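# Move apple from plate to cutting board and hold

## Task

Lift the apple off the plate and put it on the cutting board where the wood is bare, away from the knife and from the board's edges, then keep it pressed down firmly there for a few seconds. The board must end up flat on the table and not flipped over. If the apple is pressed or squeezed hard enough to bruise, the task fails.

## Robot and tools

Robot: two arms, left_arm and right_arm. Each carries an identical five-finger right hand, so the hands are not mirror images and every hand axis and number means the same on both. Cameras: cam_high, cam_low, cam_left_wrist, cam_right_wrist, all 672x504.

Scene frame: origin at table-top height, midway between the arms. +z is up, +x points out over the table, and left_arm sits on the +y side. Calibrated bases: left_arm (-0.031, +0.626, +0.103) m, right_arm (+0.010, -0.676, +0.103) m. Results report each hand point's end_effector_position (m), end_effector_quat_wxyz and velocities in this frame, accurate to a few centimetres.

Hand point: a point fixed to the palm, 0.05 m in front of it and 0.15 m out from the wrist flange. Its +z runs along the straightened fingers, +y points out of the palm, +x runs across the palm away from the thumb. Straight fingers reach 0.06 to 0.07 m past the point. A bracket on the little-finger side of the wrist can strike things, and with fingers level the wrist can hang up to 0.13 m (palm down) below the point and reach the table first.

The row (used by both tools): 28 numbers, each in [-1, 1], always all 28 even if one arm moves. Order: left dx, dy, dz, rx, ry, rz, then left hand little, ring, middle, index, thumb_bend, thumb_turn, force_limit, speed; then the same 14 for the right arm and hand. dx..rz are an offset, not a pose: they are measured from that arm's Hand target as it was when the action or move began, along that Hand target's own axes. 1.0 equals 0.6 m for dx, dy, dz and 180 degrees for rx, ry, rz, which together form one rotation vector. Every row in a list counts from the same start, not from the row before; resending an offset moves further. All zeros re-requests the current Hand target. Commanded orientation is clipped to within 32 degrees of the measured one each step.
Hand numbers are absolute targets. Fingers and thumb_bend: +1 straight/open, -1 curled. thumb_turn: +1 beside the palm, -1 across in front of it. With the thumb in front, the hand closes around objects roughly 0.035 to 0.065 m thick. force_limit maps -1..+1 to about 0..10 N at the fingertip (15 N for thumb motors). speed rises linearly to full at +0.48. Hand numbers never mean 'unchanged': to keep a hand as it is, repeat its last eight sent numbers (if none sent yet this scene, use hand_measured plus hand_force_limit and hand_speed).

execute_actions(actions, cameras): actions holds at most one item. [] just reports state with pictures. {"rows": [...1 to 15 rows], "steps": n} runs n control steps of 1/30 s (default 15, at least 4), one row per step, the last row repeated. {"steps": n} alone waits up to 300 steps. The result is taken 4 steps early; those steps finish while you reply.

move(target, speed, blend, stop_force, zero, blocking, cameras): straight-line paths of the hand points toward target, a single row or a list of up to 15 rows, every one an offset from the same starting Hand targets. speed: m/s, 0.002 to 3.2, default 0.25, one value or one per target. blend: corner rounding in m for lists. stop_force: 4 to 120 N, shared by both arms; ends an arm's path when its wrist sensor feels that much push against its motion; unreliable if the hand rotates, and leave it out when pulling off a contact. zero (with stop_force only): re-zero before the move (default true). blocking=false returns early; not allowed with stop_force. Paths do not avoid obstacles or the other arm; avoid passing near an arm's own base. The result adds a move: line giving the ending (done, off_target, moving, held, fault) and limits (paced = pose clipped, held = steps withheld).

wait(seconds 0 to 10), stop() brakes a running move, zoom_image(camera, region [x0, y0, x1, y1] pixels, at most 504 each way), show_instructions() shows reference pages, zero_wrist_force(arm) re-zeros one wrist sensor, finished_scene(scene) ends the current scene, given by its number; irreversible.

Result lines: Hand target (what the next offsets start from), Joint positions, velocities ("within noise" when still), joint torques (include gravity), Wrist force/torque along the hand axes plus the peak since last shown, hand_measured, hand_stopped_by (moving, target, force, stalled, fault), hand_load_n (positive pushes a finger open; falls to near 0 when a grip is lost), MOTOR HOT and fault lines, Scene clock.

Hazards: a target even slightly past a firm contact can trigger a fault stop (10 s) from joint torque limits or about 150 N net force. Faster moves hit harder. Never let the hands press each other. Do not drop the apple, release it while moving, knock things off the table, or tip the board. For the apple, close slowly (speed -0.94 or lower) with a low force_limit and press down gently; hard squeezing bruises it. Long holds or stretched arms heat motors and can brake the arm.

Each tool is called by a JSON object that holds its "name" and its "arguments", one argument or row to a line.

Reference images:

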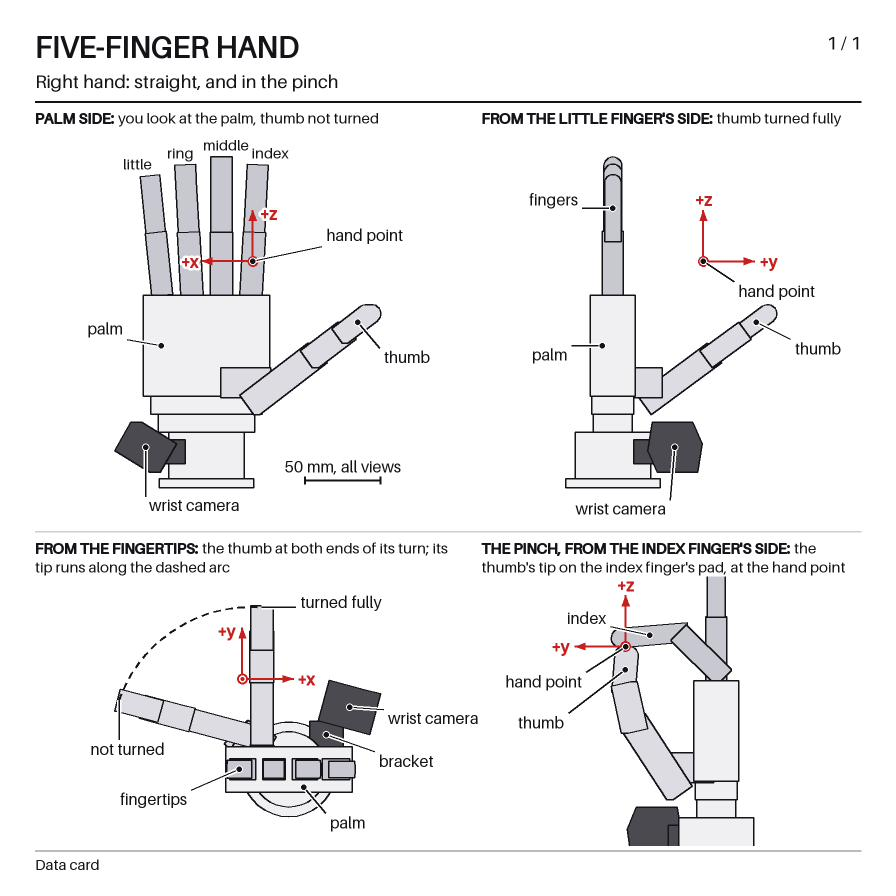

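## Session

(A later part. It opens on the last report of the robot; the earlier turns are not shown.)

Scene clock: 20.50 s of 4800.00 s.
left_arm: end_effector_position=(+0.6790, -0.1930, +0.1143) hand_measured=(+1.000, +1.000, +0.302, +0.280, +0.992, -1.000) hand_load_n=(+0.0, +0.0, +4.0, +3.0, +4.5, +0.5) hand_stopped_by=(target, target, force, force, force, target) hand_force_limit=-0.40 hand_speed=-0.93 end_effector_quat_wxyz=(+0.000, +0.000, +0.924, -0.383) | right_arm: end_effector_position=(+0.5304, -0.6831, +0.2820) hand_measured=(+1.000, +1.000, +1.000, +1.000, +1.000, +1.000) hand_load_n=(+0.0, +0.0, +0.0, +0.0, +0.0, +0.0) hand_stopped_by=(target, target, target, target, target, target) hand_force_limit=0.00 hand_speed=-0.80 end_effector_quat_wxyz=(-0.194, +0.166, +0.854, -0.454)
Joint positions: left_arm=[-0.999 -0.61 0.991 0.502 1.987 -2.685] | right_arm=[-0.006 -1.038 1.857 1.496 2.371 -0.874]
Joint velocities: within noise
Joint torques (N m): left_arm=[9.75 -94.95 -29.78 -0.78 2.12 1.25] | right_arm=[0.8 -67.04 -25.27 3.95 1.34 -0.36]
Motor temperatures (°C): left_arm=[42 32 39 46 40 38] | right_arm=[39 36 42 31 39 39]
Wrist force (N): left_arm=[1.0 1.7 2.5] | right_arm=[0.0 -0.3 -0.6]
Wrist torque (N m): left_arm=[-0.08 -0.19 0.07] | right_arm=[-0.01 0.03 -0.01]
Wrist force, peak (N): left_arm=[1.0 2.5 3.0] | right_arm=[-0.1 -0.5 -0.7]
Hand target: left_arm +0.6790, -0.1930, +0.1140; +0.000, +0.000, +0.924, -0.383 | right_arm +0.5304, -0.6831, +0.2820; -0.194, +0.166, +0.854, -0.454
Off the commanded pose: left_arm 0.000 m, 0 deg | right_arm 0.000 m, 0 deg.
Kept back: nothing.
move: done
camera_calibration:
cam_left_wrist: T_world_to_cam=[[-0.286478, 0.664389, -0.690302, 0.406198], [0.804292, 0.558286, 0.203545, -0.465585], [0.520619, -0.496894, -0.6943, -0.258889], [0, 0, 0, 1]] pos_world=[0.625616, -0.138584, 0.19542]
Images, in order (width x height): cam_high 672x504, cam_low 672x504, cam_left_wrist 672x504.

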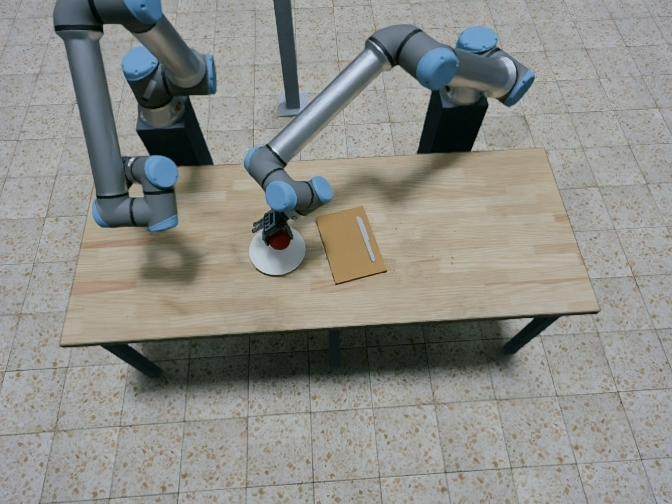

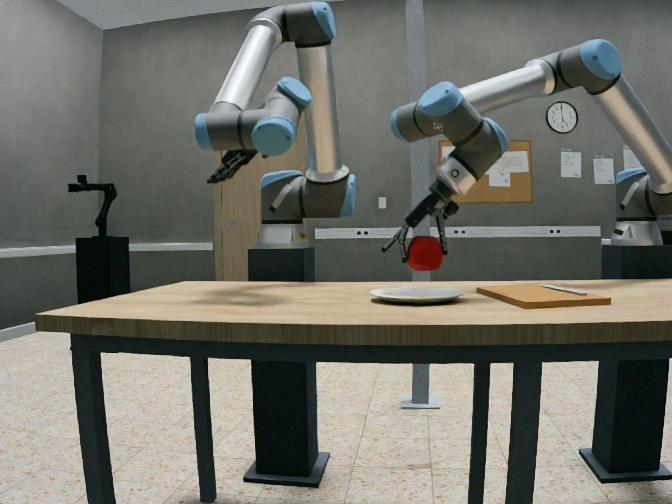

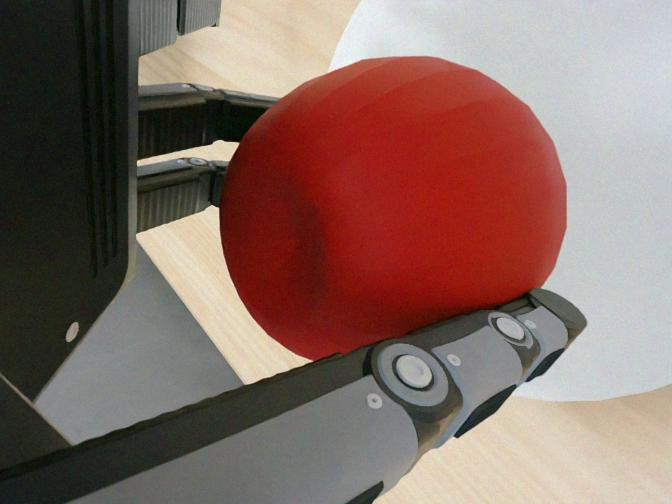

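{"name": "move", "arguments": {
  "target": [-0.0117,0.2887,-0.2887,0,0,0,1,1,-0.25,-0.25,0.5,-1,-0.4,-0.93,0,0,0,0,0,0,1,1,1,1,1,1,0,-0.8],
  "speed": 0.15,
  "cameras": ["cam_high","cam_low","cam_left_wrist"]
}}

{"name": "zoom_image", "arguments": {
  "camera": "cam_low",
  "region": [430, 170, 630, 320]
}}

{"name": "zoom_image", "arguments": {
  "camera": "cam_high",
  "region": [280, 170, 400, 300]
}}

Scene clock: 22.73 s of 4800.00 s.
left_arm: end_effector_position=(+0.6862, +0.0520, +0.1141) hand_measured=(+1.000, +1.000, +0.302, +0.280, +0.992, -1.000) hand_load_n=(+0.0, +0.0, +4.5, +3.5, +5.0, +0.5) hand_stopped_by=(target, target, force, force, force, target) hand_force_limit=-0.40 hand_speed=-0.93 end_effector_quat_wxyz=(+0.000, +0.000, +0.924, -0.383) | right_arm: end_effector_position=(+0.5304, -0.6831, +0.2820) hand_measured=(+1.000, +1.000, +1.000, +1.000, +1.000, +1.000) hand_load_n=(+0.0, +0.0, +0.0, -0.5, +0.0, +0.0) hand_stopped_by=(target, target, target, target, target, target) hand_force_limit=0.00 hand_speed=-0.80 end_effector_quat_wxyz=(-0.194, +0.166, +0.854, -0.454)
Joint positions: left_arm=[-0.809 -0.827 1.422 0.366 2.102 -2.515] | right_arm=[-0.006 -1.038 1.857 1.496 2.371 -0.874]
Joint velocities: within noise
Joint torques (N m): left_arm=[-13.32 -78.29 -38.84 3.99 -0.74 -2.95] | right_arm=[-2.15 -66.04 -25.38 3.71 1.35 -0.21]
Motor temperatures (°C): left_arm=[42 32 39 46 40 38] | right_arm=[39 36 42 31 39 39]
Wrist force (N): left_arm=[0.9 1.3 3.0] | right_arm=[0.2 -0.1 -0.1]
Wrist torque (N m): left_arm=[-0.10 -0.23 0.01] | right_arm=[-0.03 -0.02 0.00]
Wrist force, peak (N): left_arm=[1.4 0.1 3.9] | right_arm=[0.3 -0.2 -0.6]
Hand target: left_arm +0.6861, +0.0520, +0.1141; +0.000, +0.000, +0.924, -0.383 | right_arm +0.5304, -0.6831, +0.2820; -0.194, +0.166, +0.854, -0.454
Off the commanded pose: left_arm 0.000 m, 0 deg | right_arm 0.000 m, 0 deg.
Kept back: nothing.
move: done
camera_calibration:
cam_left_wrist: T_world_to_cam=[[-0.286335, 0.664255, -0.69049, 0.245309], [0.80433, 0.55825, 0.203497, -0.608125], [0.52064, -0.497114, -0.694127, -0.141059], [0, 0, 0, 1]] pos_world=[0.632815, 0.106416, 0.195222]
Images, in order (width x height): cam_high 672x504, cam_low 672x504, cam_left_wrist 672x504.

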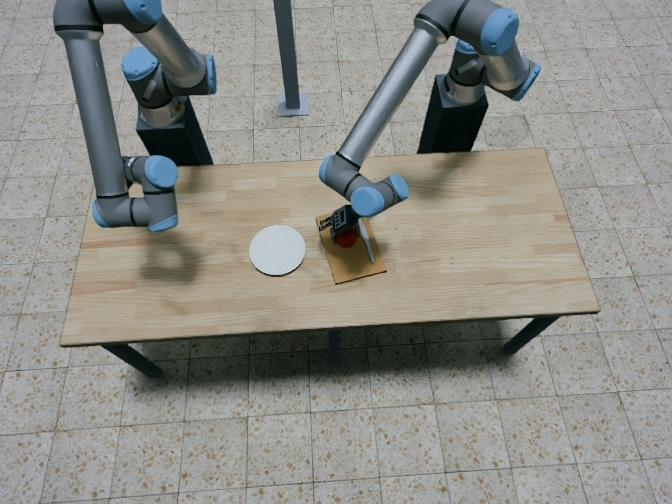

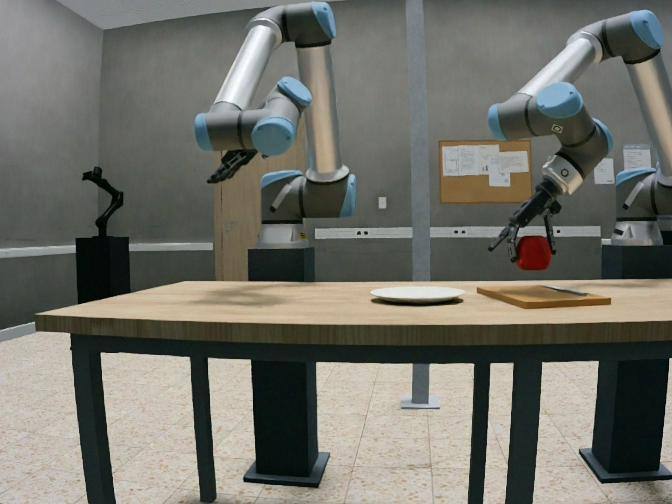

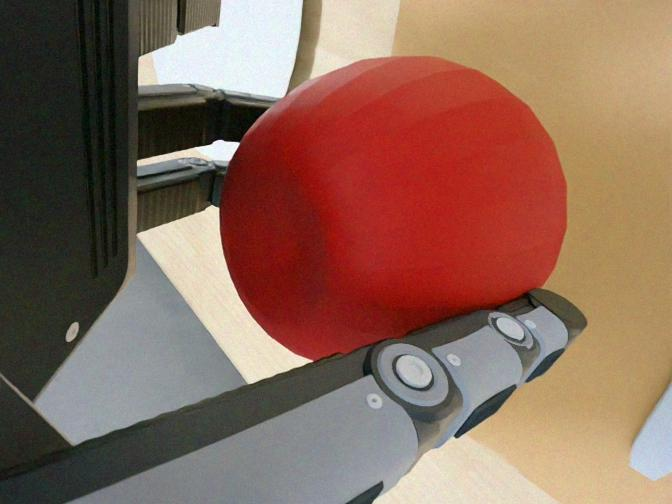

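Scaled by 2.520 from the camera's 672x504 image, which has a finer 960x720 frame.

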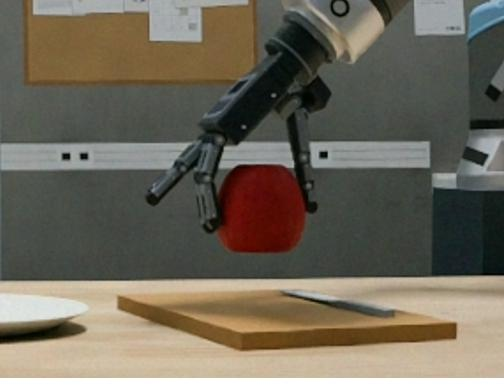

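Scaled by 3.877 from the camera's 672x504 image, which has a finer 960x720 frame.

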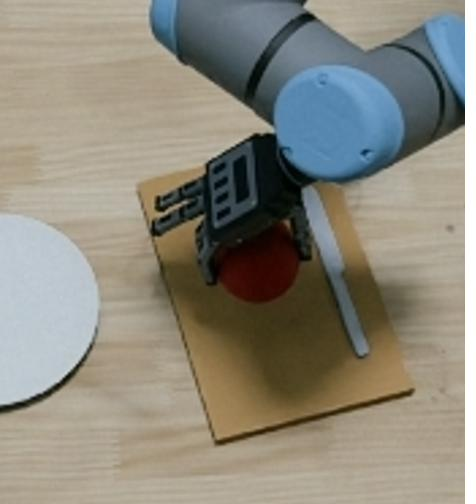

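{"name": "move", "arguments": {
  "target": [0,0.0872,0.0872,0,0,0,1,1,-0.25,-0.25,0.5,-1,-0.4,-0.93,0,0,0,0,0,0,1,1,1,1,1,1,0,-0.8],
  "speed": 0.025,
  "stop_force": 5,
  "cameras": ["cam_high","cam_low","cam_left_wrist"]
}}

{"name": "zoom_image", "arguments": {
  "camera": "cam_low",
  "region": [430, 170, 630, 320]
}}

{"name": "zoom_image", "arguments": {
  "camera": "cam_high",
  "region": [280, 170, 400, 300]
}}

Scene clock: 26.27 s of 4800.00 s.
left_arm: end_effector_position=(+0.6861, +0.0520, +0.0610) hand_measured=(+1.000, +1.000, +0.302, +0.280, +0.992, -1.000) hand_load_n=(+0.0, +0.0, +4.0, +3.0, +4.5, +0.5) hand_stopped_by=(target, target, force, force, force, target) hand_force_limit=-0.40 hand_speed=-0.93 end_effector_quat_wxyz=(+0.000, +0.000, +0.924, -0.383) | right_arm: end_effector_position=(+0.5304, -0.6831, +0.2820) hand_measured=(+1.000, +1.000, +1.000, +1.000, +1.000, +1.000) hand_load_n=(+0.0, +0.0, +0.0, -0.5, +0.0, +0.0) hand_stopped_by=(target, target, target, target, target, target) hand_force_limit=0.00 hand_speed=-0.80 end_effector_quat_wxyz=(-0.194, +0.166, +0.854, -0.454)
Joint positions: left_arm=[-0.81 -0.776 1.438 0.299 2.102 -2.515] | right_arm=[-0.006 -1.038 1.857 1.496 2.371 -0.874]
Joint velocities: within noise
Joint torques (N m): left_arm=[-8.45 -97.5 -35.88 5.4 -0.99 -2.09] | right_arm=[0.11 -66.3 -24.49 3.47 0.83 -0.6]
Motor temperatures (°C): left_arm=[42 32 39 46 40 38] | right_arm=[39 36 42 31 39 39]
Wrist force (N): left_arm=[1.0 1.5 2.5] | right_arm=[-0.1 -0.1 -0.3]
Wrist torque (N m): left_arm=[-0.07 -0.20 0.05] | right_arm=[0.01 0.03 -0.01]
Wrist force, peak (N): left_arm=[1.5 -7.7 -9.0] | right_arm=[-0.2 0.0 -0.7]
Hand target: left_arm +0.6861, +0.0520, +0.0610; +0.000, +0.000, +0.924, -0.383 (not the last commanded pose) | right_arm +0.5304, -0.6831, +0.2820; -0.194, +0.166, +0.854, -0.454
Off the commanded pose: left_arm 0.021 m, 0 deg | right_arm 0.000 m, 0 deg.
Kept back: nothing.
move: contact (left_arm)
camera_calibration:
cam_left_wrist: T_world_to_cam=[[-0.286478, 0.664389, -0.690302, 0.208663], [0.804292, 0.558286, 0.203545, -0.597226], [0.520619, -0.496894, -0.6943, -0.177853], [0, 0, 0, 1]] pos_world=[0.632716, 0.106416, 0.14212]
Images, in order (width x height): cam_high 672x504, cam_low 672x504, cam_left_wrist 672x504.

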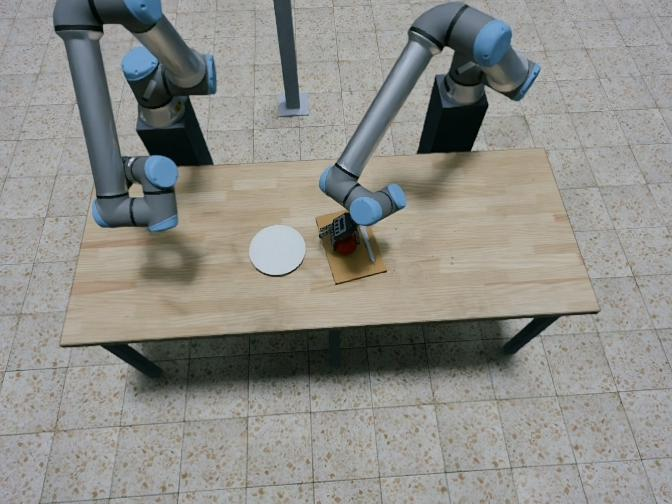

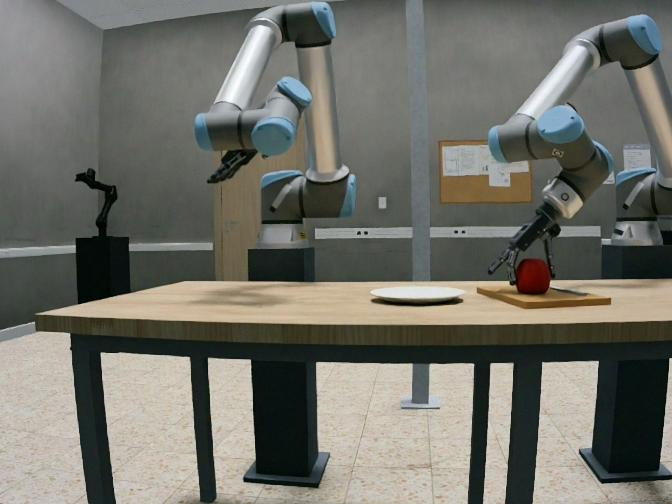

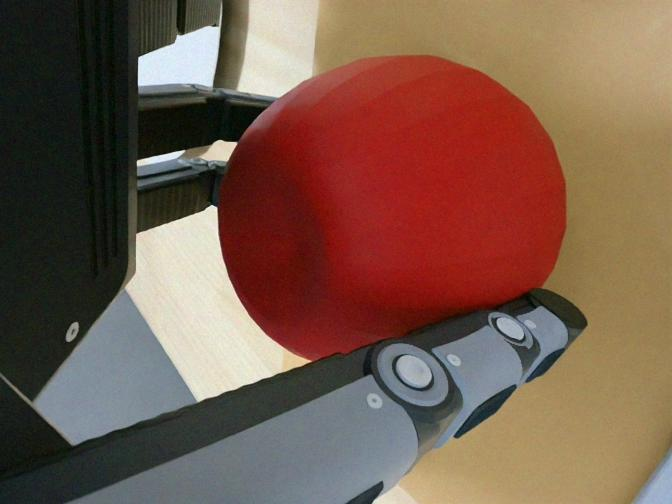

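Scaled by 2.520 from the camera's 672x504 image, which has a finer 960x720 frame.

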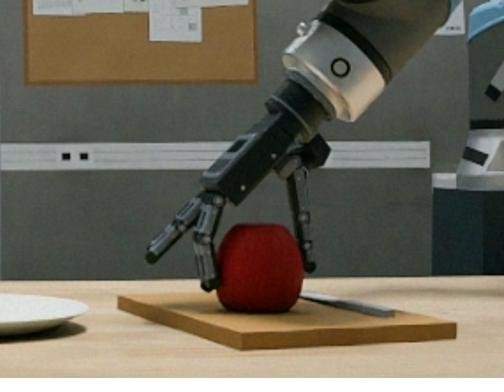

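Scaled by 3.877 from the camera's 672x504 image, which has a finer 960x720 frame.

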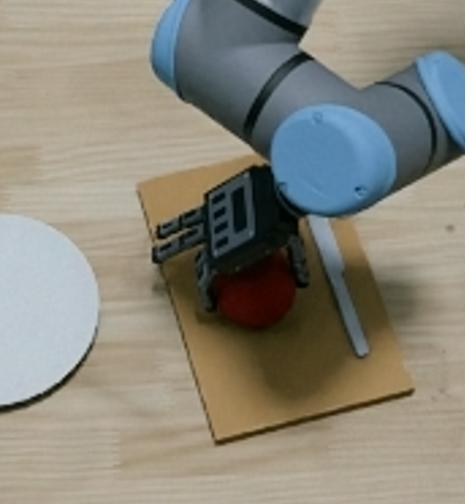

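{"name": "move", "arguments": {
  "target": [0,0.0018,0.0018,0,0,0,1,1,-0.25,-0.25,0.5,-1,-0.4,-0.93,0,0,0,0,0,0,1,1,1,1,1,1,0,-0.8],
  "speed": 0.01,
  "cameras": []
}}

Scene clock: 27.20 s of 4800.00 s.
left_arm: end_effector_position=(+0.6861, +0.0520, +0.0596) hand_measured=(+1.000, +1.000, +0.302, +0.280, +0.992, -1.000) hand_load_n=(+0.0, +0.0, +3.0, +2.0, +5.5, -1.0) hand_stopped_by=(target, target, force, force, force, target) hand_force_limit=-0.40 hand_speed=-0.93 end_effector_quat_wxyz=(+0.000, +0.000, +0.924, -0.383) | right_arm: end_effector_position=(+0.5304, -0.6831, +0.2820) hand_measured=(+1.000, +1.000, +1.000, +1.000, +1.000, +1.000) hand_load_n=(-0.5, +0.0, +0.0, +0.0, +0.0, +0.0) hand_stopped_by=(target, target, target, target, target, target) hand_force_limit=0.00 hand_speed=-0.80 end_effector_quat_wxyz=(-0.194, +0.166, +0.854, -0.454)
Joint positions: left_arm=[-0.81 -0.774 1.438 0.297 2.102 -2.515] | right_arm=[-0.006 -1.038 1.857 1.496 2.371 -0.874]
Joint velocities: within noise
Joint torques (N m): left_arm=[-8.25 -63.83 -17.24 -0.5 -0.9 -1.85] | right_arm=[1.49 -68.41 -24.31 4.16 0.91 0.12]
Motor temperatures (°C): left_arm=[42 32 39 46 40 38] | right_arm=[39 36 42 31 39 39]
Wrist force (N): left_arm=[1.1 -9.6 -12.2] | right_arm=[-0.1 -0.2 -0.1]
Wrist torque (N m): left_arm=[-0.49 0.00 -0.10] | right_arm=[-0.03 0.02 -0.01]
Wrist force, peak (N): left_arm=[1.3 -10.3 -12.6] | right_arm=[0.3 -0.1 -0.6]
Hand target: left_arm +0.6861, +0.0520, +0.0595; +0.000, +0.000, +0.924, -0.383 | right_arm +0.5304, -0.6831, +0.2820; -0.194, +0.166, +0.854, -0.454
Off the commanded pose: left_arm 0.000 m, 0 deg | right_arm 0.000 m, 0 deg.
Kept back: nothing.
move: done
No camera images: "cameras" was empty.

{"name": "wait", "arguments": {
  "seconds": 4.5,
  "cameras": []
}}

Scene clock: 31.80 s of 4800.00 s.
left_arm: end_effector_position=(+0.6861, +0.0520, +0.0595) hand_measured=(+1.000, +1.000, +0.302, +0.280, +0.992, -1.000) hand_load_n=(-0.5, +0.0, +3.5, +2.5, +5.0, -0.5) hand_stopped_by=(target, target, force, force, force, target) hand_force_limit=-0.40 hand_speed=-0.93 end_effector_quat_wxyz=(+0.000, +0.000, +0.924, -0.383) | right_arm: end_effector_position=(+0.5304, -0.6831, +0.2820) hand_measured=(+1.000, +1.000, +1.000, +1.000, +1.000, +1.000) hand_load_n=(+0.0, +0.0, +0.0, +0.0, +0.0, -0.5) hand_stopped_by=(target, target, target, target, target, target) hand_force_limit=0.00 hand_speed=-0.80 end_effector_quat_wxyz=(-0.194, +0.166, +0.854, -0.454)
Joint positions: left_arm=[-0.81 -0.774 1.438 0.297 2.102 -2.515] | right_arm=[-0.006 -1.038 1.857 1.496 2.371 -0.874]
Joint velocities: within noise
Joint torques (N m): left_arm=[-1.02 -64.47 -19.97 3.25 -0.8 -1.36] | right_arm=[-1.75 -65.35 -25.64 3.59 1.26 -0.18]
Motor temperatures (°C): left_arm=[42 32 39 46 40 38] | right_arm=[39 36 42 31 39 39]
Wrist force (N): left_arm=[0.6 -9.8 -12.1] | right_arm=[-0.1 -0.1 -0.3]
Wrist torque (N m): left_arm=[-0.41 0.01 -0.10] | right_arm=[0.01 0.03 -0.01]
Wrist force, peak (N): left_arm=[0.6 -10.8 -12.6] | right_arm=[-0.3 0.0 -0.9]
Hand target: left_arm +0.6861, +0.0520, +0.0595; +0.000, +0.000, +0.924, -0.383 | right_arm +0.5304, -0.6831, +0.2820; -0.194, +0.166, +0.854, -0.454
Off the commanded pose: left_arm 0.000 m, 0 deg | right_arm 0.000 m, 0 deg.
Steps of this call (1-138: nothing new was sent). Readings (end_effector_position of left_arm | right_arm; what the end effector reports):
1: (+0.6861, +0.0520, +0.0595) | (+0.5304, -0.6831, +0.2820) | left_arm hand_measured=(+1.000, +1.000, +0.302, +0.280, +0.992, -1.000) hand_load_n=(+0.0, +0.0, +3.0, +2.0, +5.0, -0.5) hand_stopped_by=(target, target, force, force, force, target) hand_force_limit=-0.40 hand_speed=-0.93 | right_arm hand_measured=(+1.000, +1.000, +1.000, +1.000, +1.000, +1.000) hand_load_n=(+0.0, +0.0, +0.0, +0.0, +0.0, +0.0) hand_stopped_by=(target, target, target, target, target, target) hand_force_limit=0.00 hand_speed=-0.80
2: (+0.6861, +0.0520, +0.0595) | (+0.5304, -0.6831, +0.2820) | left_arm hand_measured=(+1.000, +1.000, +0.302, +0.280, +0.992, -1.000) hand_load_n=(+0.0, +0.0, +3.5, +2.0, +5.5, -0.5) hand_stopped_by=(target, target, force, force, force, target) hand_force_limit=-0.40 hand_speed=-0.93 | right_arm hand_measured=(+1.000, +1.000, +1.000, +1.000, +1.000, +1.000) hand_load_n=(-0.5, +0.0, +0.0, +0.0, +0.0, +0.0) hand_stopped_by=(target, target, target, target, target, target) hand_force_limit=0.00 hand_speed=-0.80
4: (+0.6861, +0.0520, +0.0595) | (+0.5304, -0.6831, +0.2820) | left_arm hand_measured=(+1.000, +1.000, +0.302, +0.280, +0.992, -1.000) hand_load_n=(+0.0, +0.0, +3.5, +2.0, +5.5, -0.5) hand_stopped_by=(target, target, force, force, force, target) hand_force_limit=-0.40 hand_speed=-0.93 | right_arm hand_measured=(+1.000, +1.000, +1.000, +1.000, +1.000, +1.000) hand_load_n=(+0.0, -0.5, +0.0, +0.0, +0.0, +0.0) hand_stopped_by=(target, target, target, target, target, target) hand_force_limit=0.00 hand_speed=-0.80
8: (+0.6861, +0.0520, +0.0595) | (+0.5304, -0.6831, +0.2820) | left_arm hand_measured=(+1.000, +1.000, +0.302, +0.280, +0.992, -1.000) hand_load_n=(+0.0, +0.0, +3.5, +2.5, +5.5, -0.5) hand_stopped_by=(target, target, force, force, force, target) hand_force_limit=-0.40 hand_speed=-0.93 | right_arm hand_measured=(+1.000, +1.000, +1.000, +1.000, +1.000, +1.000) hand_load_n=(+0.0, +0.0, +0.0, +0.0, +0.0, +0.0) hand_stopped_by=(target, target, target, target, target, target) hand_force_limit=0.00 hand_speed=-0.80
138: the state above
No camera images: "cameras" was empty.

{"name": "move", "arguments": {
  "target": [0,-0.0017,-0.0017,0,0,0,1,1,-0.25,-0.25,0.5,-1,-0.4,-0.93,0,0,0,0,0,0,1,1,1,1,1,1,0,-0.8],
  "speed": 0.02,
  "cameras": []
}}

{"name": "move", "arguments": {
  "target": [0,0,0,0,0,0,1,1,1,1,1,-1,-0.4,-0.85,0,0,0,0,0,0,1,1,1,1,1,1,0,-0.8],
  "cameras": ["cam_high","cam_low"]
}}

{"name": "zoom_image", "arguments": {
  "camera": "cam_low",
  "region": [430, 170, 630, 320]
}}

Scene clock: 32.73 s of 4800.00 s.
left_arm: end_effector_position=(+0.6861, +0.0520, +0.0609) hand_measured=(+1.000, +1.000, +0.302, +0.280, +0.992, -1.000) hand_load_n=(+0.0, -0.5, +4.5, +3.0, +5.0, +0.5) hand_stopped_by=(target, target, force, force, force, target) hand_force_limit=-0.40 hand_speed=-0.93 end_effector_quat_wxyz=(+0.000, +0.000, +0.924, -0.383) | right_arm: end_effector_position=(+0.5304, -0.6831, +0.2820) hand_measured=(+1.000, +1.000, +1.000, +1.000, +1.000, +1.000) hand_load_n=(+0.0, +0.0, +0.0, +0.0, +0.0, +0.0) hand_stopped_by=(target, target, target, target, target, target) hand_force_limit=0.00 hand_speed=-0.80 end_effector_quat_wxyz=(-0.194, +0.166, +0.854, -0.454)
Joint positions: left_arm=[-0.81 -0.776 1.438 0.299 2.102 -2.515] | right_arm=[-0.006 -1.038 1.857 1.496 2.371 -0.874]
Joint velocities: within noise
Joint torques (N m): left_arm=[0.81 -96.87 -36.41 5.07 -0.86 -1.06] | right_arm=[0.27 -68.41 -25.92 3.67 1.06 -0.62]
Motor temperatures (°C): left_arm=[42 32 39 46 40 38] | right_arm=[39 36 42 31 39 39]
Wrist force (N): left_arm=[0.9 2.0 2.8] | right_arm=[-0.5 -0.1 -0.3]
Wrist torque (N m): left_arm=[-0.02 -0.18 0.05] | right_arm=[0.01 0.09 -0.04]
Wrist force, peak (N): left_arm=[0.7 -10.9 -12.3] | right_arm=[0.2 -0.3 -0.5]
Hand target: left_arm +0.6861, +0.0520, +0.0609; +0.000, +0.000, +0.924, -0.383 | right_arm +0.5304, -0.6831, +0.2820; -0.194, +0.166, +0.854, -0.454
Off the commanded pose: left_arm 0.000 m, 0 deg | right_arm 0.000 m, 0 deg.
Kept back: nothing.
move: done
No camera images: "cameras" was empty.

Scene clock: 34.73 s of 4800.00 s.
left_arm: end_effector_position=(+0.6861, +0.0520, +0.0609) hand_measured=(+1.000, +1.000, +1.000, +1.000, +1.000, -1.000) hand_load_n=(+0.0, +0.0, +0.0, +0.0, +0.0, +0.0) hand_stopped_by=(target, target, target, target, target, target) hand_force_limit=-0.40 hand_speed=-0.85 end_effector_quat_wxyz=(+0.000, +0.000, +0.924, -0.383) | right_arm: end_effector_position=(+0.5304, -0.6831, +0.2820) hand_measured=(+1.000, +1.000, +1.000, +1.000, +1.000, +1.000) hand_load_n=(+0.0, +0.0, +0.0, +0.0, +0.0, +0.0) hand_stopped_by=(target, target, target, target, target, target) hand_force_limit=0.00 hand_speed=-0.80 end_effector_quat_wxyz=(-0.194, +0.166, +0.854, -0.454)
Joint positions: left_arm=[-0.81 -0.776 1.438 0.299 2.102 -2.515] | right_arm=[-0.006 -1.038 1.857 1.496 2.371 -0.874]
Joint velocities: within noise
Joint torques (N m): left_arm=[7.1 -88.99 -25.76 1.8 -0.28 -0.69] | right_arm=[-1.04 -65.87 -24.48 3.74 1.39 -0.38]
Motor temperatures (°C): left_arm=[42 32 39 46 40 38] | right_arm=[39 36 42 31 39 39]
Wrist force (N): left_arm=[0.9 -0.2 0.6] | right_arm=[-0.1 -0.2 -0.2]
Wrist torque (N m): left_arm=[-0.09 -0.14 0.02] | right_arm=[-0.01 0.02 -0.01]
Wrist force, peak (N): left_arm=[0.8 1.9 2.6] | right_arm=[-0.2 -0.2 -0.8]
Hand target: left_arm +0.6861, +0.0520, +0.0609; +0.000, +0.000, +0.924, -0.383 | right_arm +0.5304, -0.6831, +0.2820; -0.194, +0.166, +0.854, -0.454
Off the commanded pose: left_arm 0.000 m, 0 deg | right_arm 0.000 m, 0 deg.
Kept back: nothing.
move: done
Images, in order (width x height): cam_high 672x504, cam_low 672x504.

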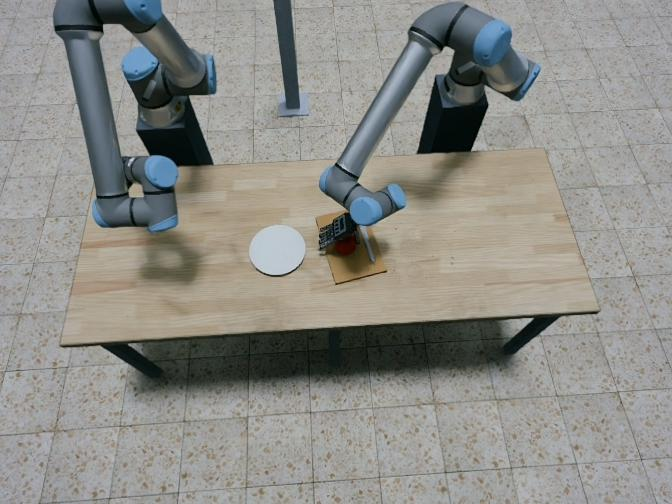

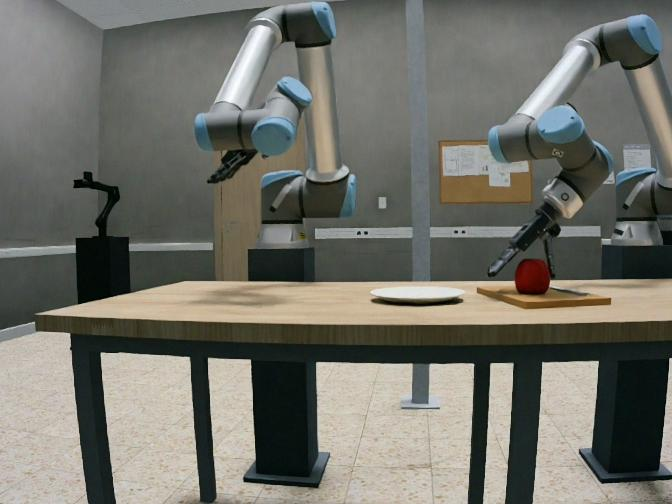

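Scaled by 2.520 from the camera's 672x504 image, which has a finer 960x720 frame.

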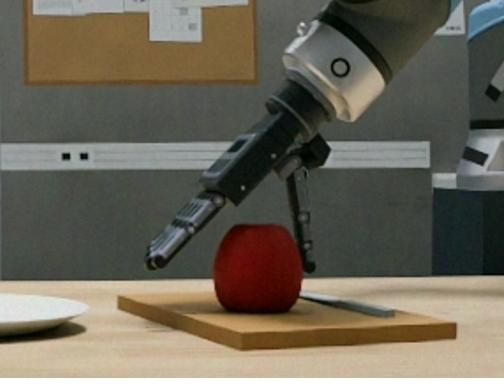

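{"name": "move", "arguments": {
  "target": [
    [0,0.0141,-0.0141,0,0,0,1,1,1,1,1,-1,-0.4,-0.85,0,0,0,0,0,0,1,1,1,1,1,1,0,-0.8],
    [0,-0.1273,-0.1556,0,0,0,1,1,1,1,1,-1,-0.4,-0.85,0,0,0,0,0,0,1,1,1,1,1,1,0,-0.8]
  ],
  "speed": [0.04,0.1],
  "cameras": ["cam_high","cam_low"]
}}

{"name": "zoom_image", "arguments": {
  "camera": "cam_high",
  "region": [280, 170, 400, 300]
}}

{"name": "zoom_image", "arguments": {
  "camera": "cam_low",
  "region": [430, 170, 630, 320]
}}

Scene clock: 36.80 s of 4800.00 s.
left_arm: end_effector_position=(+0.6862, +0.0639, +0.1810) hand_measured=(+1.000, +1.000, +1.000, +1.000, +1.000, -1.000) hand_load_n=(+0.0, +0.0, +0.0, +0.0, +0.0, +0.0) hand_stopped_by=(target, target, target, target, target, target) hand_force_limit=-0.40 hand_speed=-0.85 end_effector_quat_wxyz=(+0.000, +0.000, +0.924, -0.383) end_effector_velocity=(+0.000, -0.001, -0.002) end_effector_angular_velocity=(-0.002, -0.002, -0.002) | right_arm: end_effector_position=(+0.5304, -0.6831, +0.2820) hand_measured=(+1.000, +1.000, +1.000, +1.000, +1.000, +1.000) hand_load_n=(+0.0, +0.0, +0.0, +0.0, +0.0, +0.0) hand_stopped_by=(target, target, target, target, target, target) hand_force_limit=0.00 hand_speed=-0.80 end_effector_quat_wxyz=(-0.194, +0.166, +0.854, -0.454)
Joint positions: left_arm=[-0.799 -0.893 1.406 0.454 2.108 -2.504] | right_arm=[-0.006 -1.038 1.857 1.496 2.371 -0.874]
Joint velocities: left_arm=[-0.001 0.001 0.001 -0.005 0.001 0.001] | right_arm=[within noise]
Joint torques (N m): left_arm=[-3.75 -70.94 -25.99 -0.29 0.29 0.59] | right_arm=[0.74 -64.55 -26.33 3.74 1.63 -0.28]
Motor temperatures (°C): left_arm=[42 32 39 46 40 38] | right_arm=[39 36 42 31 39 39]
Wrist force (N): left_arm=[1.0 -0.3 0.7] | right_arm=[0.3 -0.1 -0.2]
Wrist torque (N m): left_arm=[-0.11 -0.18 0.03] | right_arm=[0.01 -0.03 0.01]
Wrist force, peak (N): left_arm=[1.1 1.3 1.3] | right_arm=[-0.3 -0.1 -0.6]
Hand target: left_arm +0.6862, +0.0640, +0.1810; +0.000, +0.000, +0.924, -0.383 | right_arm +0.5304, -0.6831, +0.2820; -0.194, +0.166, +0.854, -0.454
Off the commanded pose: left_arm 0.000 m, 0 deg | right_arm 0.000 m, 0 deg.
Kept back: nothing.
move: done
Images, in order (width x height): cam_high 672x504, cam_low 672x504.

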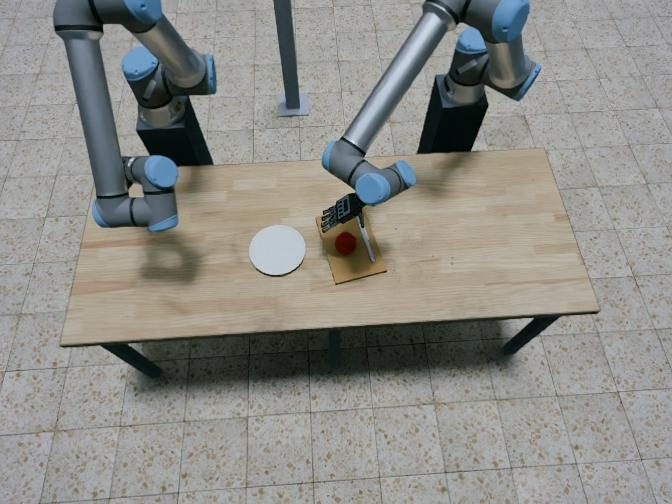

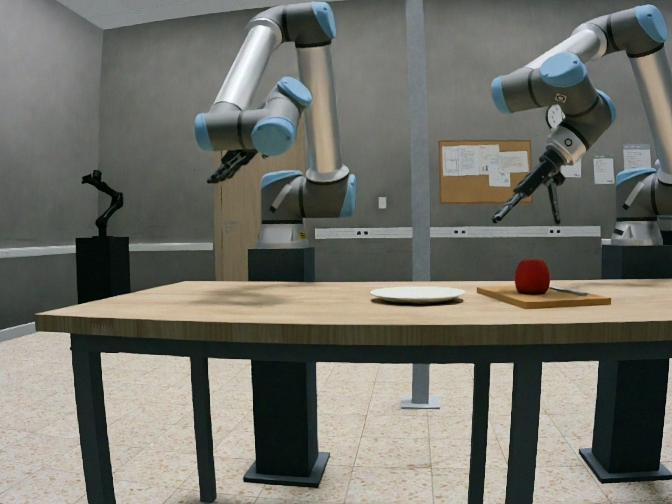

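Scaled by 3.877 from the camera's 672x504 image, which has a finer 960x720 frame.

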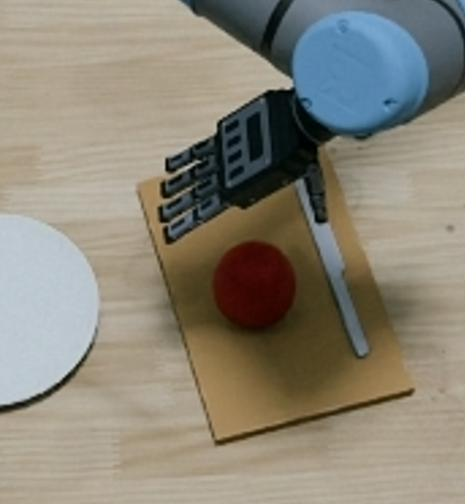

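Scaled by 2.520 from the camera's 672x504 image, which has a finer 960x720 frame.

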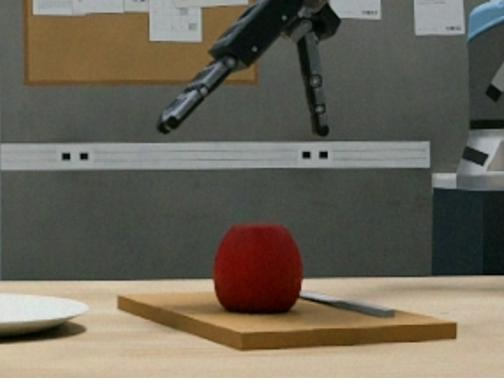

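Apple is placed clear. Done.

{"name": "finished_scene", "arguments": {
  "scene": 1
}}

The scene is finished: the task was done.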